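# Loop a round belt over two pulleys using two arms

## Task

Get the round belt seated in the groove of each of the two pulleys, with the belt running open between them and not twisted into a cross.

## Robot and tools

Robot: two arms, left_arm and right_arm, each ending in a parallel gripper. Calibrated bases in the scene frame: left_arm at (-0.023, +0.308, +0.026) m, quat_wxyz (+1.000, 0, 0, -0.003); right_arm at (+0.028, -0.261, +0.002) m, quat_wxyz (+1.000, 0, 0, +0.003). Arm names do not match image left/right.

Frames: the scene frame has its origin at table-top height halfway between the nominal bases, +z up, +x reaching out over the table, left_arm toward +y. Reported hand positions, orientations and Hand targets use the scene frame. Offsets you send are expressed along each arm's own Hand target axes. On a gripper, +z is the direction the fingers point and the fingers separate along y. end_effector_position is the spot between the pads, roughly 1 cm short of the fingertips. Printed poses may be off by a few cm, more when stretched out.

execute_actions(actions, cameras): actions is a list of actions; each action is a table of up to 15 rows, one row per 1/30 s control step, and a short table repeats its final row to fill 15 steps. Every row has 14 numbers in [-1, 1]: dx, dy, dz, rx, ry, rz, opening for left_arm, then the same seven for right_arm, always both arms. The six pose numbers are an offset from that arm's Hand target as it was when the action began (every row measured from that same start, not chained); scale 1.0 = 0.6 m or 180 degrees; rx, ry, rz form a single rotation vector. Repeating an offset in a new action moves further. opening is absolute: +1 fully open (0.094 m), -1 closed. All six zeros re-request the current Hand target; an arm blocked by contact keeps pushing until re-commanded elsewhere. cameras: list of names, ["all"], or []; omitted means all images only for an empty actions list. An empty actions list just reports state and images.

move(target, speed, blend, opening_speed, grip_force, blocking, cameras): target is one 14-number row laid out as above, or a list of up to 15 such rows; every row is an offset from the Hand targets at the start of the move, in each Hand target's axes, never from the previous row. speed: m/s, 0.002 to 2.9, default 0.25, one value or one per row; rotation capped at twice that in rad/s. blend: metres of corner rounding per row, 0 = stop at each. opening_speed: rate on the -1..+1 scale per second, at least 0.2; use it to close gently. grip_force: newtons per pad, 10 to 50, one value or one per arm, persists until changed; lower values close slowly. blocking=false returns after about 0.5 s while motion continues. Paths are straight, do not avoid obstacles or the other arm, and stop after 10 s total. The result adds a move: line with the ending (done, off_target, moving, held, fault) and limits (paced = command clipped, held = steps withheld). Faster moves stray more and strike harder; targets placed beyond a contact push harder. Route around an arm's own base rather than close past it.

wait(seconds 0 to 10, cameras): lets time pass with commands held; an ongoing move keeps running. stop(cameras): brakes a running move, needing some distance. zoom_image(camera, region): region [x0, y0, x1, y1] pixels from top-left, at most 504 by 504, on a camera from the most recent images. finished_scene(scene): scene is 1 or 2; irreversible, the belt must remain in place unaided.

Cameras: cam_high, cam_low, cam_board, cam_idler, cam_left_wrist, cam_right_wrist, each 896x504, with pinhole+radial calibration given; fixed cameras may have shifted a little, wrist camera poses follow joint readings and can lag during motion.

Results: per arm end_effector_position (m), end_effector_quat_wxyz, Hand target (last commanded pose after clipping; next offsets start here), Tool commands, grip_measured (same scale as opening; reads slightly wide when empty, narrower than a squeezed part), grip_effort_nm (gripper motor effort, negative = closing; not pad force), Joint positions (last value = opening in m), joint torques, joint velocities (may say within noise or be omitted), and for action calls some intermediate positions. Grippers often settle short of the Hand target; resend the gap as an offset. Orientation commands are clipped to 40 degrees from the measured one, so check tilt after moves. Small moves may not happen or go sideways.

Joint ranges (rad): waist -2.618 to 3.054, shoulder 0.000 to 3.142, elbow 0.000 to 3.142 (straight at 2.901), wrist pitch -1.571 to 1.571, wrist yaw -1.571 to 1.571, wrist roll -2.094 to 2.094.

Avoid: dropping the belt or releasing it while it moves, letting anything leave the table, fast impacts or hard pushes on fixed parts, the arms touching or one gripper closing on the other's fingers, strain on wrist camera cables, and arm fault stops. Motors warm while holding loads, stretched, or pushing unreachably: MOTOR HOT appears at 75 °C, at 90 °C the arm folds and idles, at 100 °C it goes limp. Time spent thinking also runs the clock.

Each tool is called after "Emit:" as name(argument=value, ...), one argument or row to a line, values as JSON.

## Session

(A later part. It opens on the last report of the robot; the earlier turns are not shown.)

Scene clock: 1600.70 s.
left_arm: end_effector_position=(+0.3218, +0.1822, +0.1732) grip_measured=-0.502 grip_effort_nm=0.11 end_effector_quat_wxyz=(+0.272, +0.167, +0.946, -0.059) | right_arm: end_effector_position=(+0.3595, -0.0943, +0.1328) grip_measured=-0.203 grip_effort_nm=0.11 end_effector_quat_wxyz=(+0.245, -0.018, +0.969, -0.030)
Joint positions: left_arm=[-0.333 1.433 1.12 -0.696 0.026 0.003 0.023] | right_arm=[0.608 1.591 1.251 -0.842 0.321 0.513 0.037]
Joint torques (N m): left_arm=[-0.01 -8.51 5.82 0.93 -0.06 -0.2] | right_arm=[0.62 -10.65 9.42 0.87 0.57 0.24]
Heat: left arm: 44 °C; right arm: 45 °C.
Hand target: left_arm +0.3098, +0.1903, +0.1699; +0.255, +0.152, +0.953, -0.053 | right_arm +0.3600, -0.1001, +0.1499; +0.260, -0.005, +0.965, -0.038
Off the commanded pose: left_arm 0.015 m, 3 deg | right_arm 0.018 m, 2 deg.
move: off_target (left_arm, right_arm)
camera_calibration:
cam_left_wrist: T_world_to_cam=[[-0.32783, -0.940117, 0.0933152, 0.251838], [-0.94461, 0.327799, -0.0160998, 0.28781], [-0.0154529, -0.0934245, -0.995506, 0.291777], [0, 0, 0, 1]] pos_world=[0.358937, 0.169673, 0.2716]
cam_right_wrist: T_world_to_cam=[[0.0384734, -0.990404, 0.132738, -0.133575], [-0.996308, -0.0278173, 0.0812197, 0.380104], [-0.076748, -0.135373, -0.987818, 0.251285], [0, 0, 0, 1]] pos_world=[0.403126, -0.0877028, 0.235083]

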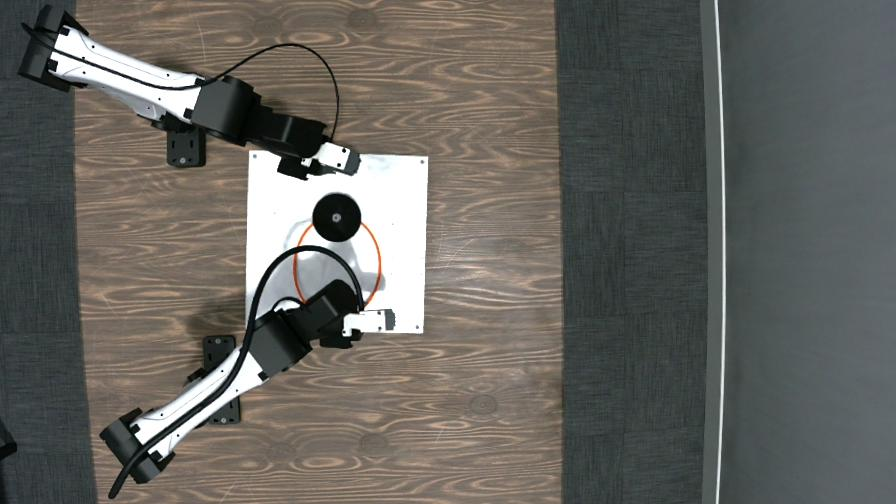

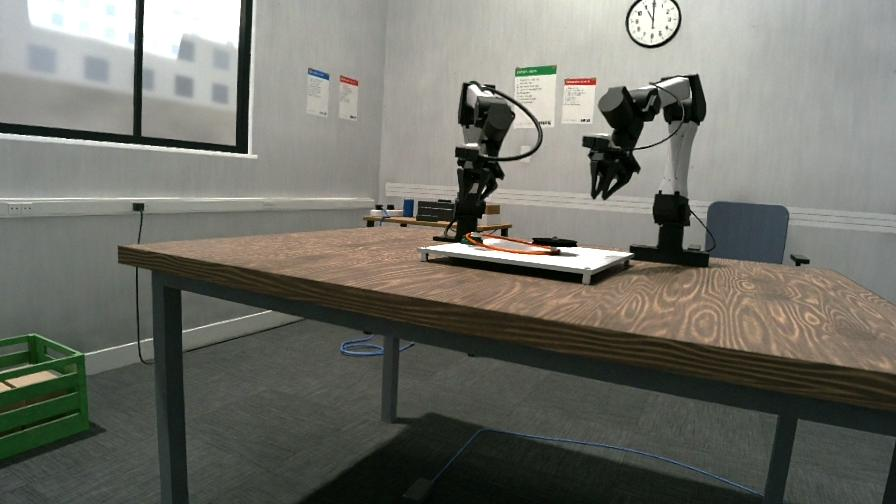

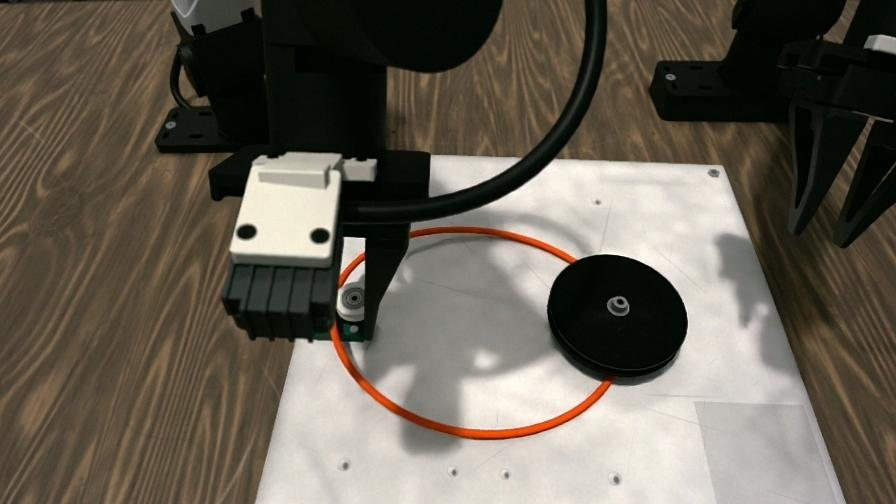

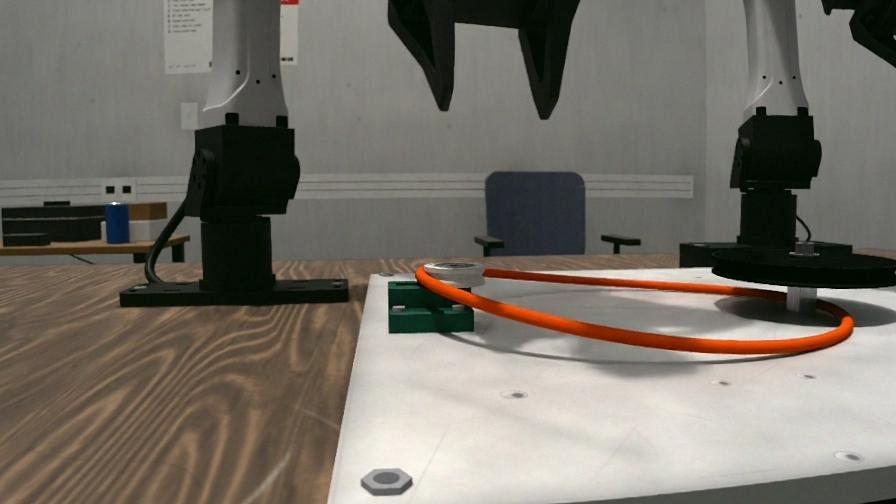

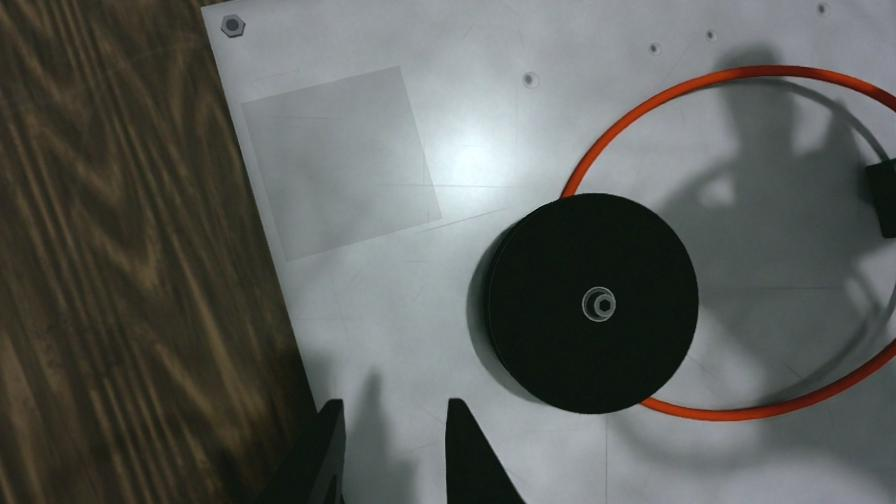

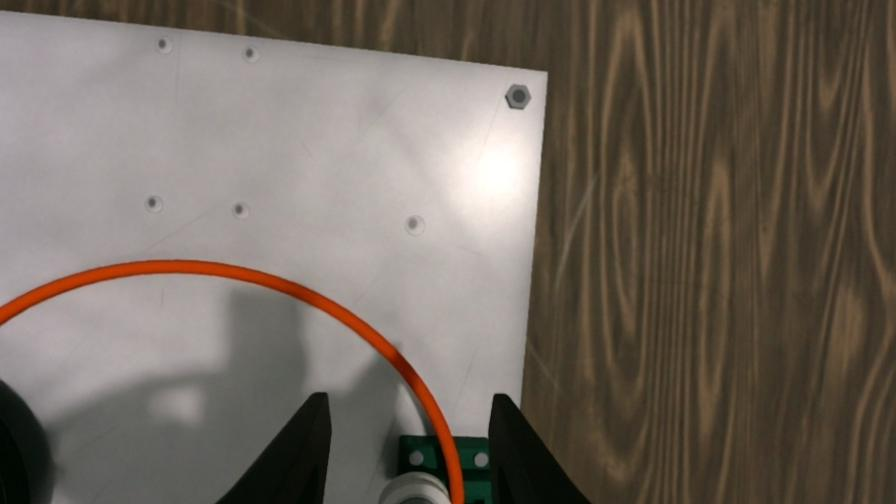

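Emit:
move(
  target=[0,0,0,0,0,0,-0.5,-0.0412,0.2217,0.0045,-0.2793,0.0133,-0.5592,-0.4],
  speed=0.2,
  cameras=["all"],
)

Scene clock: 1659.67 s.
left_arm: end_effector_position=(+0.3218, +0.1822, +0.1732) grip_measured=-0.502 grip_effort_nm=0.11 end_effector_quat_wxyz=(+0.272, +0.167, +0.946, -0.059) | right_arm: end_effector_position=(+0.3918, +0.0266, +0.1527) grip_measured=-0.397 grip_effort_nm=-0.18 end_effector_quat_wxyz=(-0.107, +0.810, -0.564, -0.120)
Joint positions: left_arm=[-0.333 1.433 1.12 -0.696 0.026 0.003 0.023] | right_arm=[0.55 2.302 2.383 -1.546 -0.305 -1.353 0.028]
Joint torques (N m): left_arm=[0.01 -8.36 5.68 0.91 -0.01 -0.19] | right_arm=[1.01 -11.49 8.35 0.22 -0.58 -0.15]
Heat: left arm: 42 °C; right arm: 46 °C.
Hand target: left_arm +0.3098, +0.1903, +0.1699; +0.255, +0.152, +0.953, -0.053 | right_arm +0.3842, +0.0331, +0.1499; -0.097, +0.816, -0.551, -0.144
Off the commanded pose: left_arm 0.015 m, 3 deg | right_arm 0.010 m, 3 deg.
joint sent to its limit (right arm) — joint 4 (wrist pitch), lower limit. The joint targets still meet the commanded pose.
move: off_target (left_arm, right_arm)
camera_calibration:
cam_left_wrist: T_world_to_cam=[[-0.32783, -0.940117, 0.0933152, 0.251838], [-0.94461, 0.327799, -0.0160998, 0.28781], [-0.0154529, -0.0934245, -0.995506, 0.291777], [0, 0, 0, 1]] pos_world=[0.358937, 0.169673, 0.2716]
cam_right_wrist: T_world_to_cam=[[0.925139, 0.366369, 0.099458, -0.39617], [0.332591, -0.908514, 0.252955, -0.109327], [0.183034, -0.200939, -0.962352, 0.185885], [0, 0, 0, 1]] pos_world=[0.368851, 0.0831712, 0.245944]

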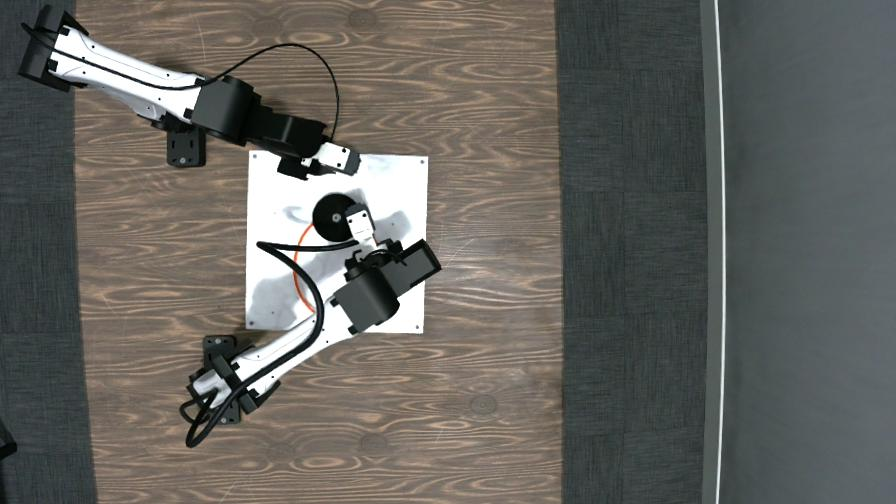

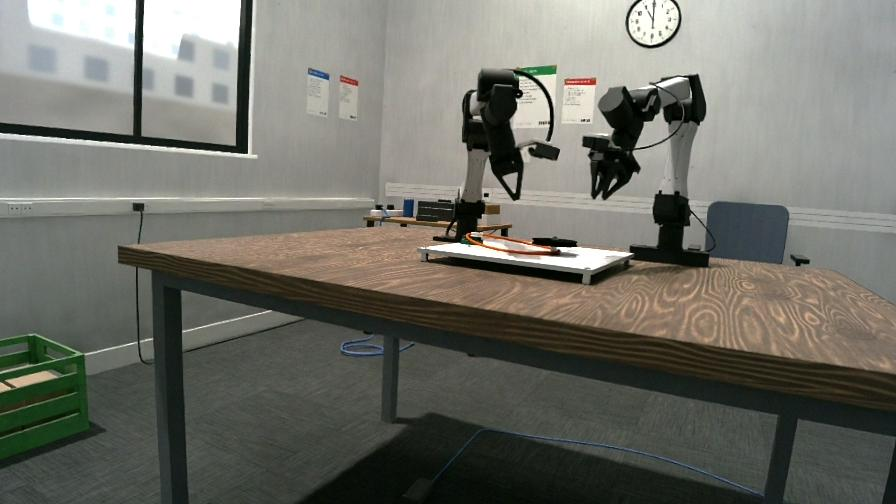

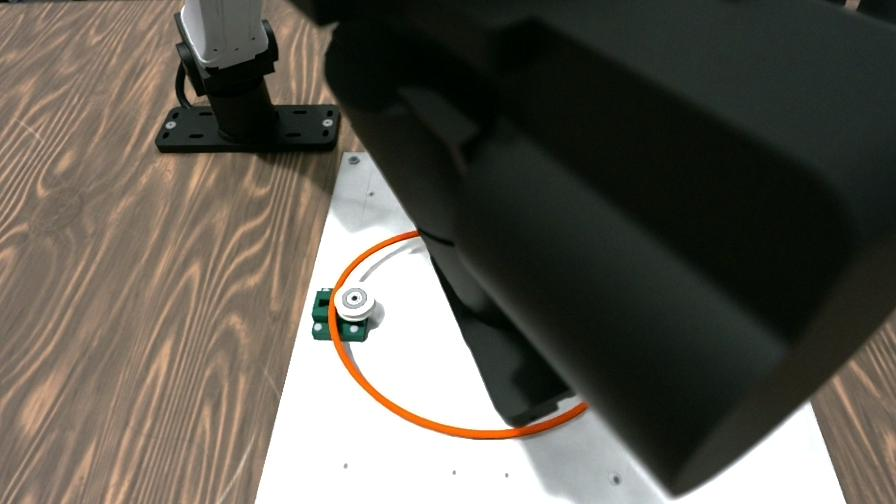

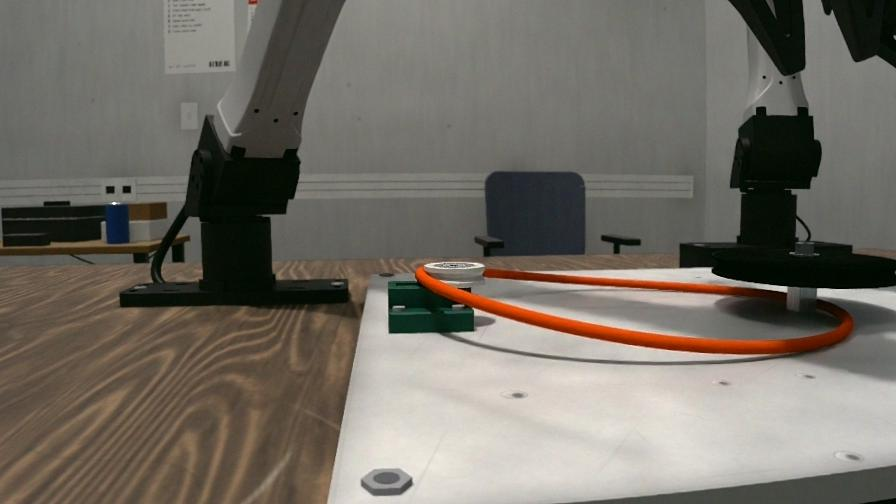

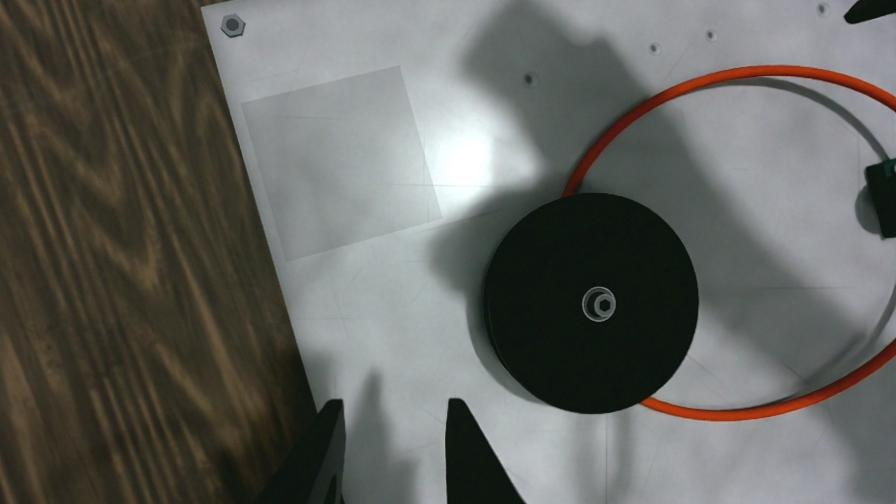

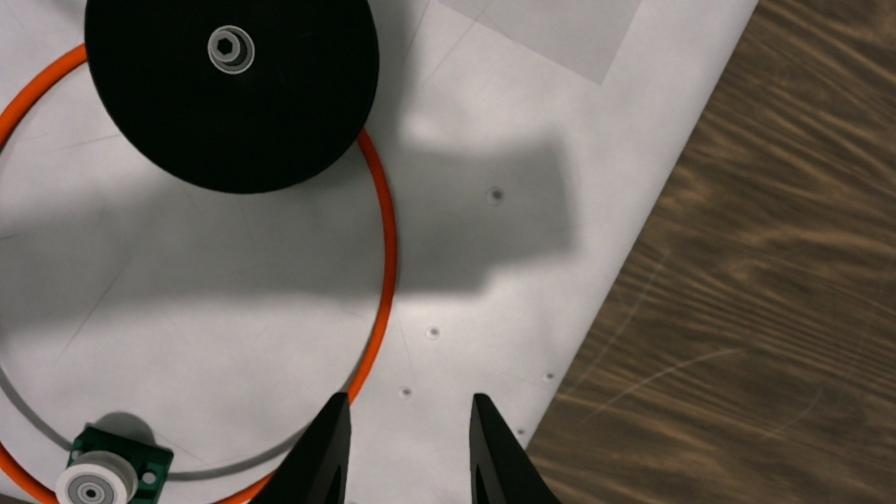

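Emit:
move(
  target=[0,0,0,0,0,0,-0.5,0.0433,0.0113,0.1507,0,0,0,-0.4],
  speed=0.1,
  cameras=["cam_board","cam_idler","cam_right_wrist"],
)

Scene clock: 1696.77 s.
left_arm: end_effector_position=(+0.3218, +0.1822, +0.1732) grip_measured=-0.502 grip_effort_nm=0.10 end_effector_quat_wxyz=(+0.272, +0.167, +0.946, -0.059) | right_arm: end_effector_position=(+0.3757, +0.0260, +0.0418) grip_measured=-0.397 grip_effort_nm=-0.18 end_effector_quat_wxyz=(-0.066, +0.812, -0.564, -0.139)
Joint positions: left_arm=[-0.333 1.433 1.12 -0.696 0.026 0.003 0.023] | right_arm=[0.567 2.29 1.922 -1.187 -0.308 -1.353 0.028]
Joint torques (N m): left_arm=[0.09 -8.68 5.82 0.94 -0.03 -0.18] | right_arm=[1.09 -17.98 4.89 0.71 -0.54 -0.01]
Heat: left arm: 42 °C; right arm: 45 °C.
Hand target: left_arm +0.3098, +0.1903, +0.1699; +0.255, +0.152, +0.953, -0.053 | right_arm +0.3754, +0.0366, +0.0561; -0.097, +0.816, -0.551, -0.144
Off the commanded pose: left_arm 0.015 m, 3 deg | right_arm 0.018 m, 4 deg.
move: off_target (left_arm, right_arm)
camera_calibration:
cam_right_wrist: T_world_to_cam=[[0.923048, 0.384541, 0.010493, -0.366012], [0.368038, -0.890715, 0.266787, -0.0908646], [0.111937, -0.242395, -0.963698, 0.109833], [0, 0, 0, 1]] pos_world=[0.358994, 0.0864353, 0.133928]
Images, in order (width x height): cam_board 896x504, cam_idler 896x504, cam_right_wrist 896x504.

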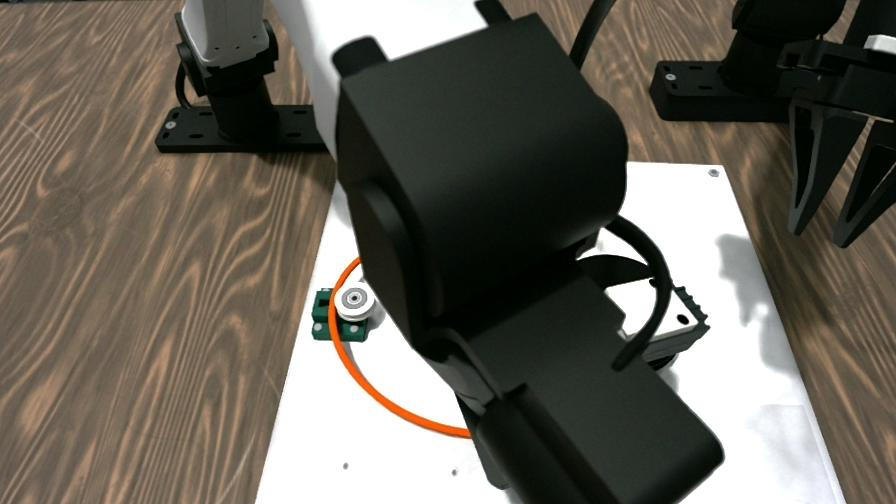

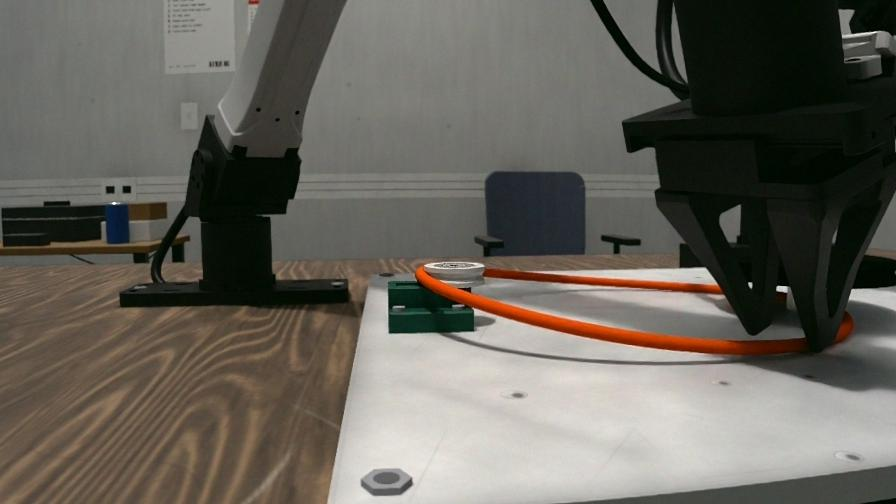

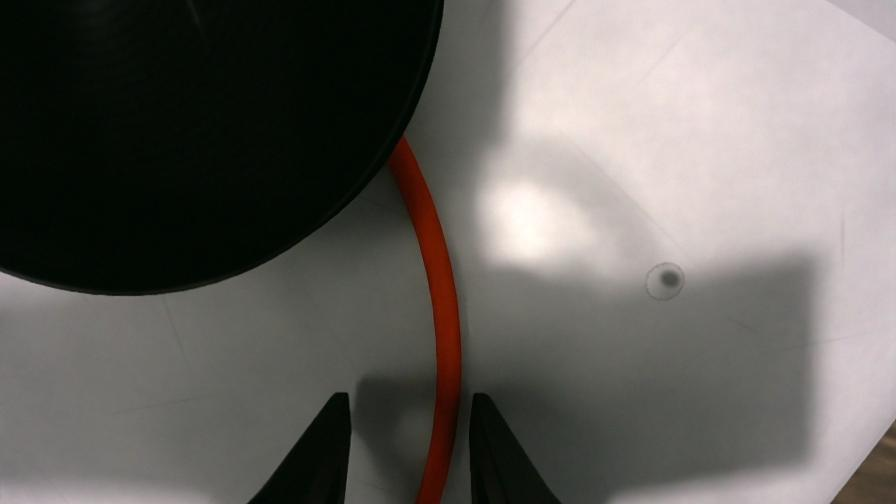

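Emit:
move(
  target=[0,0,0,0,0,0,-0.5,0.0035,-0.017,0.0093,0,0,0,-0.4],
  speed=0.04,
  cameras=["cam_idler","cam_right_wrist"],
)

Emit:
zoom_image(
  camera="cam_idler",
  region=[700, 240, 896, 370],
)

Scene clock: 1707.50 s.
left_arm: end_effector_position=(+0.3218, +0.1822, +0.1732) grip_measured=-0.502 grip_effort_nm=0.11 end_effector_quat_wxyz=(+0.272, +0.167, +0.946, -0.059) | right_arm: end_effector_position=(+0.3786, +0.0279, +0.0450) grip_measured=-0.397 grip_effort_nm=-0.18 end_effector_quat_wxyz=(-0.071, +0.812, -0.563, -0.137)
Joint positions: left_arm=[-0.333 1.433 1.12 -0.696 0.026 0.003 0.023] | right_arm=[0.567 2.29 1.934 -1.187 -0.308 -1.353 0.028]
Joint torques (N m): left_arm=[0.09 -8.58 5.89 0.95 -0.08 -0.17] | right_arm=[0.73 -13.33 8.59 0.64 -0.54 -0.05]
Heat: left arm: 42 °C; right arm: 44 °C.
Hand target: left_arm +0.3098, +0.1903, +0.1699; +0.255, +0.152, +0.953, -0.053 | right_arm +0.3849, +0.0403, +0.0501; -0.097, +0.816, -0.551, -0.144
Off the commanded pose: left_arm 0.015 m, 3 deg | right_arm 0.015 m, 3 deg.
move: off_target (left_arm, right_arm)
camera_calibration:
cam_right_wrist: T_world_to_cam=[[0.922875, 0.384416, 0.0229247, -0.369869], [0.365214, -0.89255, 0.264524, -0.0898622], [0.122149, -0.23575, -0.964107, 0.109099], [0, 0, 0, 1]] pos_world=[0.360836, 0.0876972, 0.137433]
Images, in order (width x height): cam_idler 896x504, cam_right_wrist 896x504.

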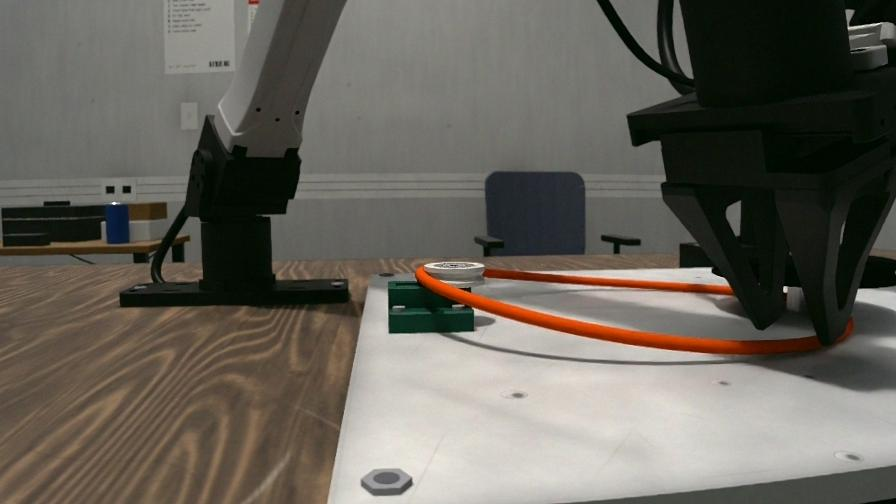

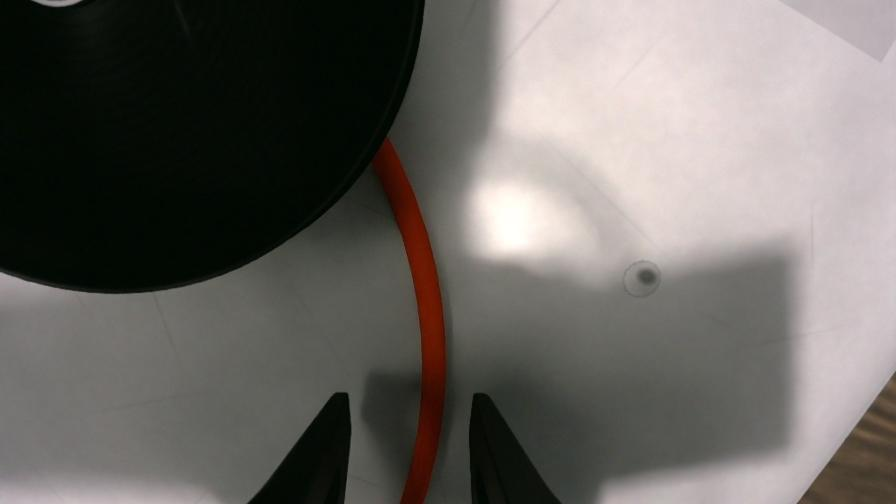

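Scaled by 2.571 from the camera's 896x504 image, which has a finer 1280x720 frame.

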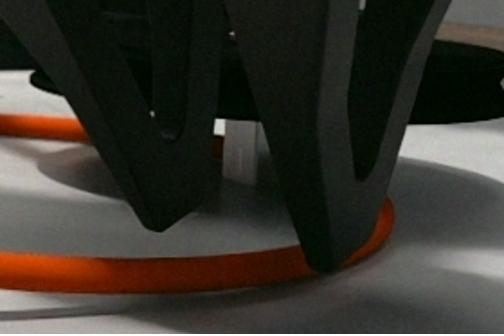

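Emit:
move(
  target=[0,0,0,0,0,0,-0.5,0.0068,-0.0072,0.0188,0,0,0,-0.4],
  speed=0.04,
  cameras=["cam_idler","cam_right_wrist"],
)

Emit:
zoom_image(
  camera="cam_idler",
  region=[700, 240, 896, 370],
)

Scene clock: 1715.77 s.
left_arm: end_effector_position=(+0.3218, +0.1822, +0.1732) grip_measured=-0.502 grip_effort_nm=0.11 end_effector_quat_wxyz=(+0.272, +0.167, +0.946, -0.059) | right_arm: end_effector_position=(+0.3820, +0.0301, +0.0409) grip_measured=-0.397 grip_effort_nm=-0.18 end_effector_quat_wxyz=(-0.076, +0.813, -0.562, -0.135)
Joint positions: left_arm=[-0.333 1.433 1.12 -0.696 0.026 0.003 0.023] | right_arm=[0.567 2.3 1.934 -1.167 -0.308 -1.353 0.028]
Joint torques (N m): left_arm=[0.06 -8.4 5.83 0.97 -0.09 -0.19] | right_arm=[0.59 -11.81 8.29 0.76 -0.54 -0.07]
Heat: left arm: 42 °C; right arm: 45 °C.
Hand target: left_arm +0.3098, +0.1903, +0.1699; +0.255, +0.152, +0.953, -0.053 | right_arm +0.3889, +0.0420, +0.0382; -0.097, +0.816, -0.551, -0.144
Off the commanded pose: left_arm 0.015 m, 3 deg | right_arm 0.014 m, 3 deg.
move: off_target (left_arm, right_arm)
camera_calibration:
cam_right_wrist: T_world_to_cam=[[0.922645, 0.384254, 0.0328034, -0.374088], [0.36298, -0.893992, 0.262724, -0.0871026], [0.130279, -0.230494, -0.964313, 0.101917], [0, 0, 0, 1]] pos_world=[0.363489, 0.089367, 0.133436]
Images, in order (width x height): cam_idler 896x504, cam_right_wrist 896x504.

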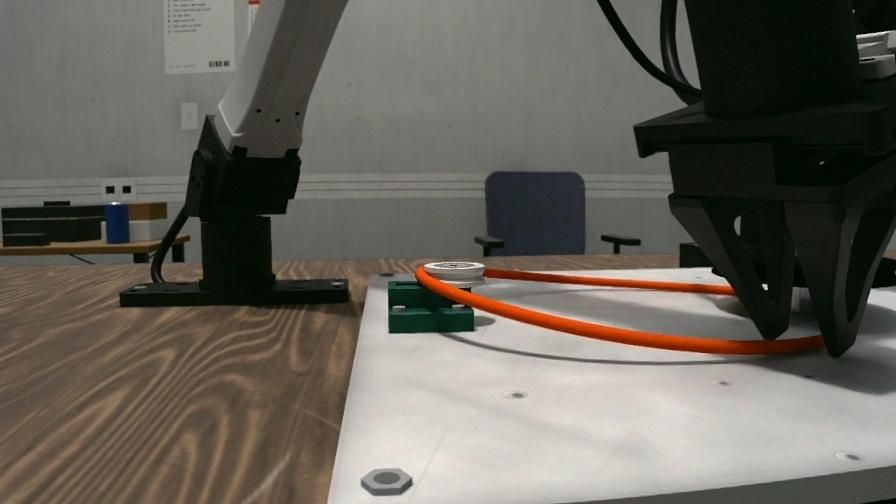

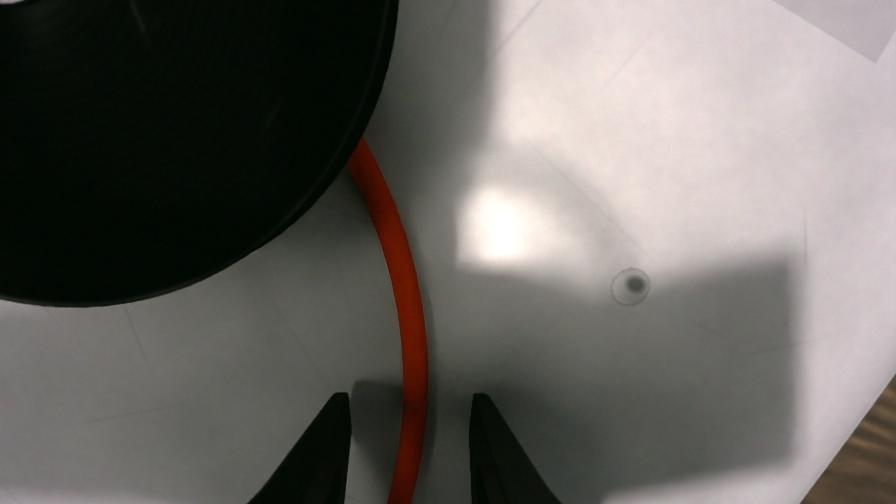

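Scaled by 2.571 from the camera's 896x504 image, which has a finer 1280x720 frame.

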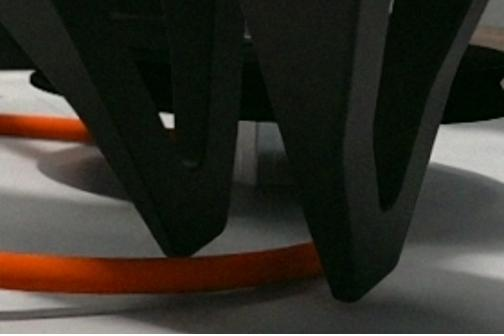

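Emit:
move(
  target=[
    [0,0,0,0,0,0,-0.5,0.0017,0,0.0047,0,0,0,-0.4],
    [0,0,0,0,0,0,-0.5,0.0017,0,0.0047,0,0,0,-1],
  ],
  speed=0.04,
  opening_speed=0.5,
  cameras=["cam_idler","cam_right_wrist"],
)

Emit:
zoom_image(
  camera="cam_idler",
  region=[700, 240, 896, 370],
)

Scene clock: 1727.27 s.
left_arm: end_effector_position=(+0.3218, +0.1822, +0.1732) grip_measured=-0.502 grip_effort_nm=0.11 end_effector_quat_wxyz=(+0.272, +0.167, +0.946, -0.059) | right_arm: end_effector_position=(+0.3841, +0.0315, +0.0410) grip_measured=-0.930 grip_effort_nm=-1.05 end_effector_quat_wxyz=(-0.081, +0.813, -0.561, -0.133)
Joint positions: left_arm=[-0.333 1.433 1.12 -0.696 0.026 0.003 0.023] | right_arm=[0.567 2.3 1.934 -1.156 -0.308 -1.353 0.003]
Joint torques (N m): left_arm=[0.06 -8.4 5.97 0.91 -0.03 -0.16] | right_arm=[0.59 -11.59 7.6 0.78 -0.54 -0.07]
Heat: left arm: 42 °C; right arm: 46 °C.
Hand target: left_arm +0.3098, +0.1903, +0.1699; +0.255, +0.152, +0.953, -0.053 | right_arm +0.3889, +0.0420, +0.0352; -0.097, +0.816, -0.551, -0.144
Off the commanded pose: left_arm 0.015 m, 3 deg | right_arm 0.013 m, 3 deg.
move: off_target (left_arm, right_arm); target 2's new opening was sent with right_arm's hand 0.013 m and 3 deg from that target
camera_calibration:
cam_right_wrist: T_world_to_cam=[[0.922294, 0.384061, 0.0432605, -0.376931], [0.360665, -0.895489, 0.260808, -0.0856604], [0.138905, -0.224939, -0.964421, 0.0985991], [0, 0, 0, 1]] pos_world=[0.36484, 0.0902351, 0.133738]
Images, in order (width x height): cam_idler 896x504, cam_right_wrist 896x504.

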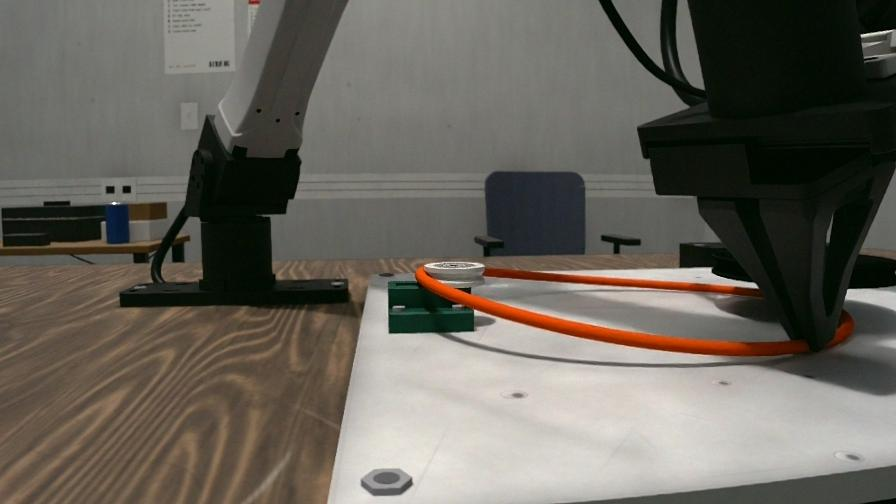

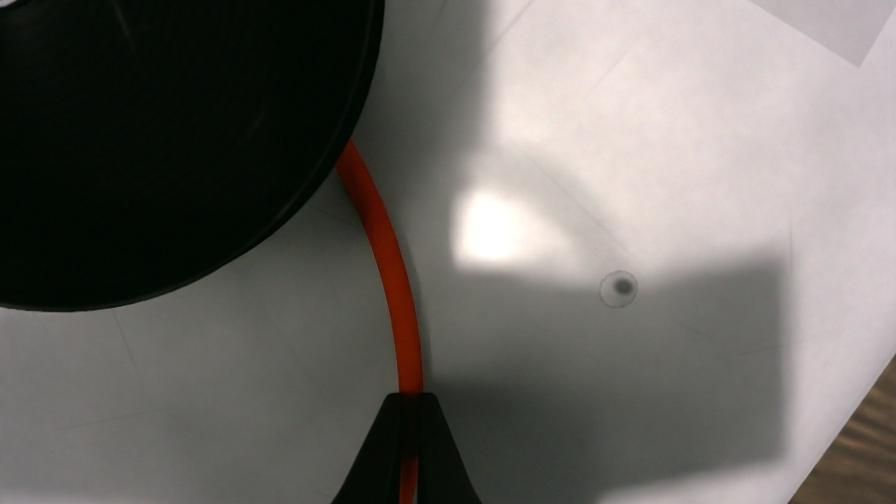

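Scaled by 2.571 from the camera's 896x504 image, which has a finer 1280x720 frame.

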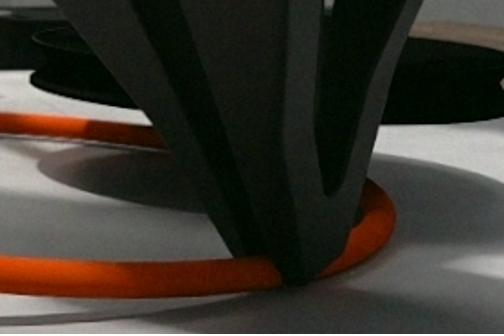

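Emit:
move(
  target=[0,0,0,0,0,0,-0.5,-0.1028,-0.0456,0.0231,0,0,0,-1],
  speed=0.06,
  cameras=["cam_high","cam_idler","cam_right_wrist","cam_left_wrist"],
)

Scene clock: 1779.63 s.
left_arm: end_effector_position=(+0.3218, +0.1822, +0.1732) grip_measured=-0.502 grip_effort_nm=0.11 end_effector_quat_wxyz=(+0.272, +0.167, +0.946, -0.059) | right_arm: end_effector_position=(+0.3925, +0.1014, +0.0467) grip_measured=-0.931 grip_effort_nm=-1.06 end_effector_quat_wxyz=(-0.095, +0.818, -0.552, -0.132)
Joint positions: left_arm=[-0.333 1.433 1.12 -0.696 0.026 0.003 0.023] | right_arm=[0.673 2.513 2.332 -1.28 -0.31 -1.258 0.003]
Joint torques (N m): left_arm=[0.23 -8.58 5.79 0.95 0 -0.16] | right_arm=[1.17 -13.15 9.22 0.56 -0.41 0.22]
Heat: left arm: 42 °C; right arm: 48 °C.
Hand target: left_arm +0.3098, +0.1903, +0.1699; +0.255, +0.152, +0.953, -0.053 | right_arm +0.3909, +0.1103, +0.0431; -0.097, +0.816, -0.551, -0.144
Off the commanded pose: left_arm 0.015 m, 3 deg | right_arm 0.010 m, 1 deg.
move: off_target (left_arm)
camera_calibration:
cam_left_wrist: T_world_to_cam=[[-0.32783, -0.940117, 0.0933152, 0.251838], [-0.94461, 0.327799, -0.0160998, 0.28781], [-0.0154529, -0.0934245, -0.995506, 0.291777], [0, 0, 0, 1]] pos_world=[0.358937, 0.169673, 0.2716]
cam_right_wrist: T_world_to_cam=[[0.914842, 0.397541, 0.0708815, -0.411417], [0.370245, -0.895842, 0.245736, -0.0304347], [0.161189, -0.198566, -0.966742, 0.107361], [0, 0, 0, 1]] pos_world=[0.370345, 0.157609, 0.140431]
Images, in order (width x height): cam_high 896x504, cam_idler 896x504, cam_left_wrist 896x504, cam_right_wrist 896x504.

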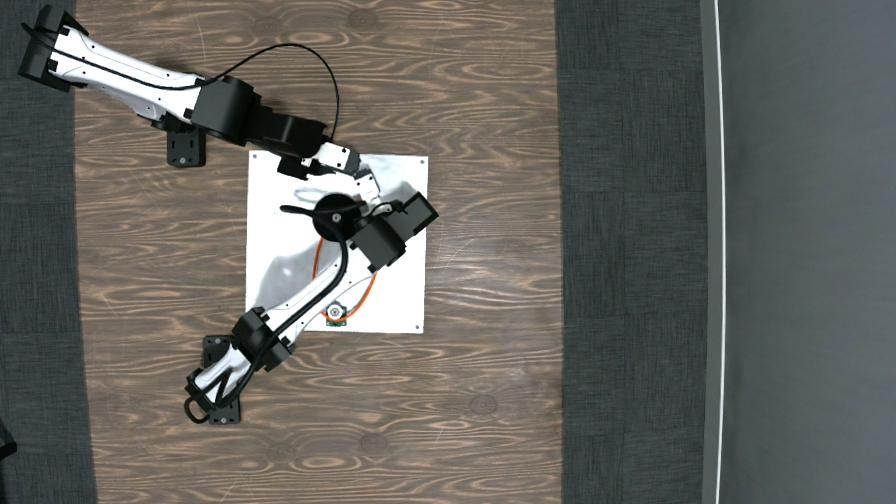

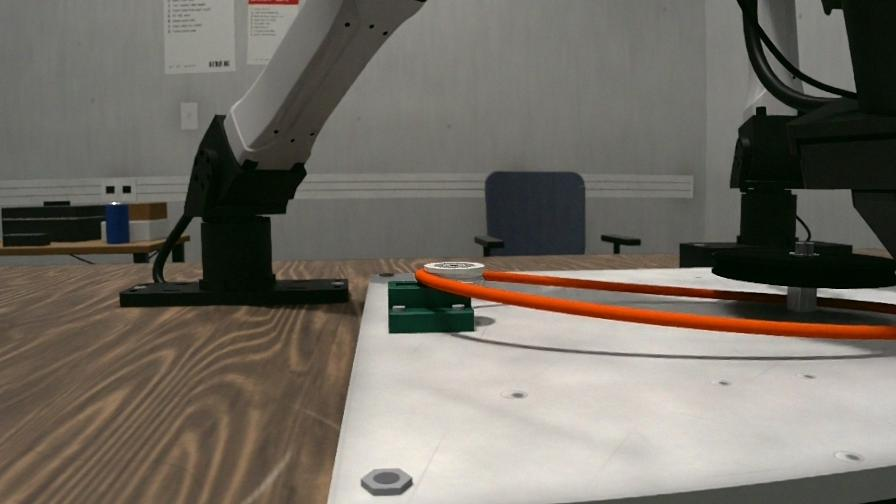

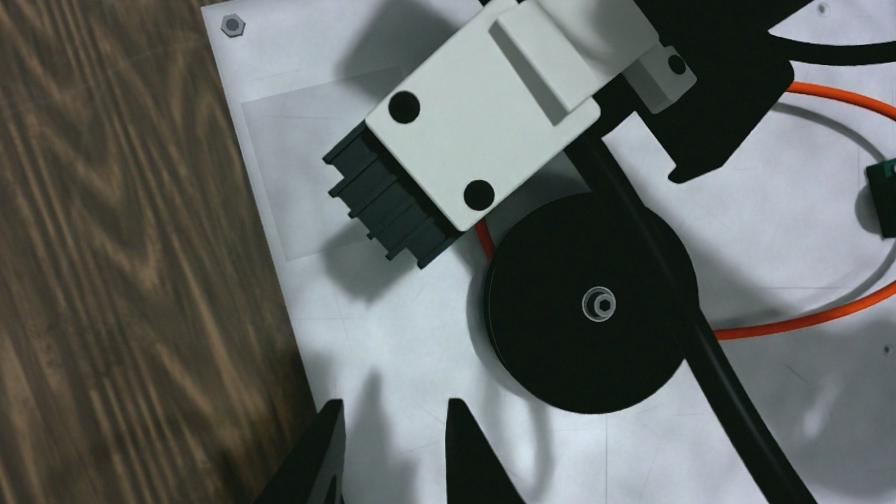

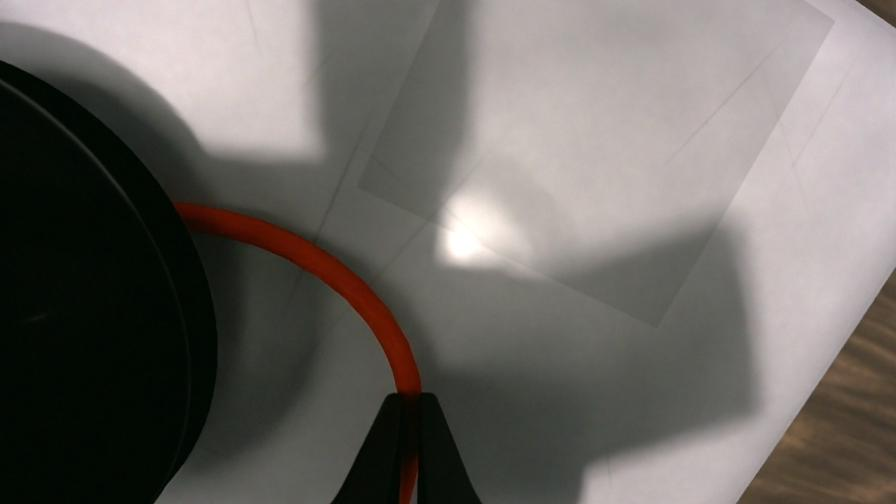

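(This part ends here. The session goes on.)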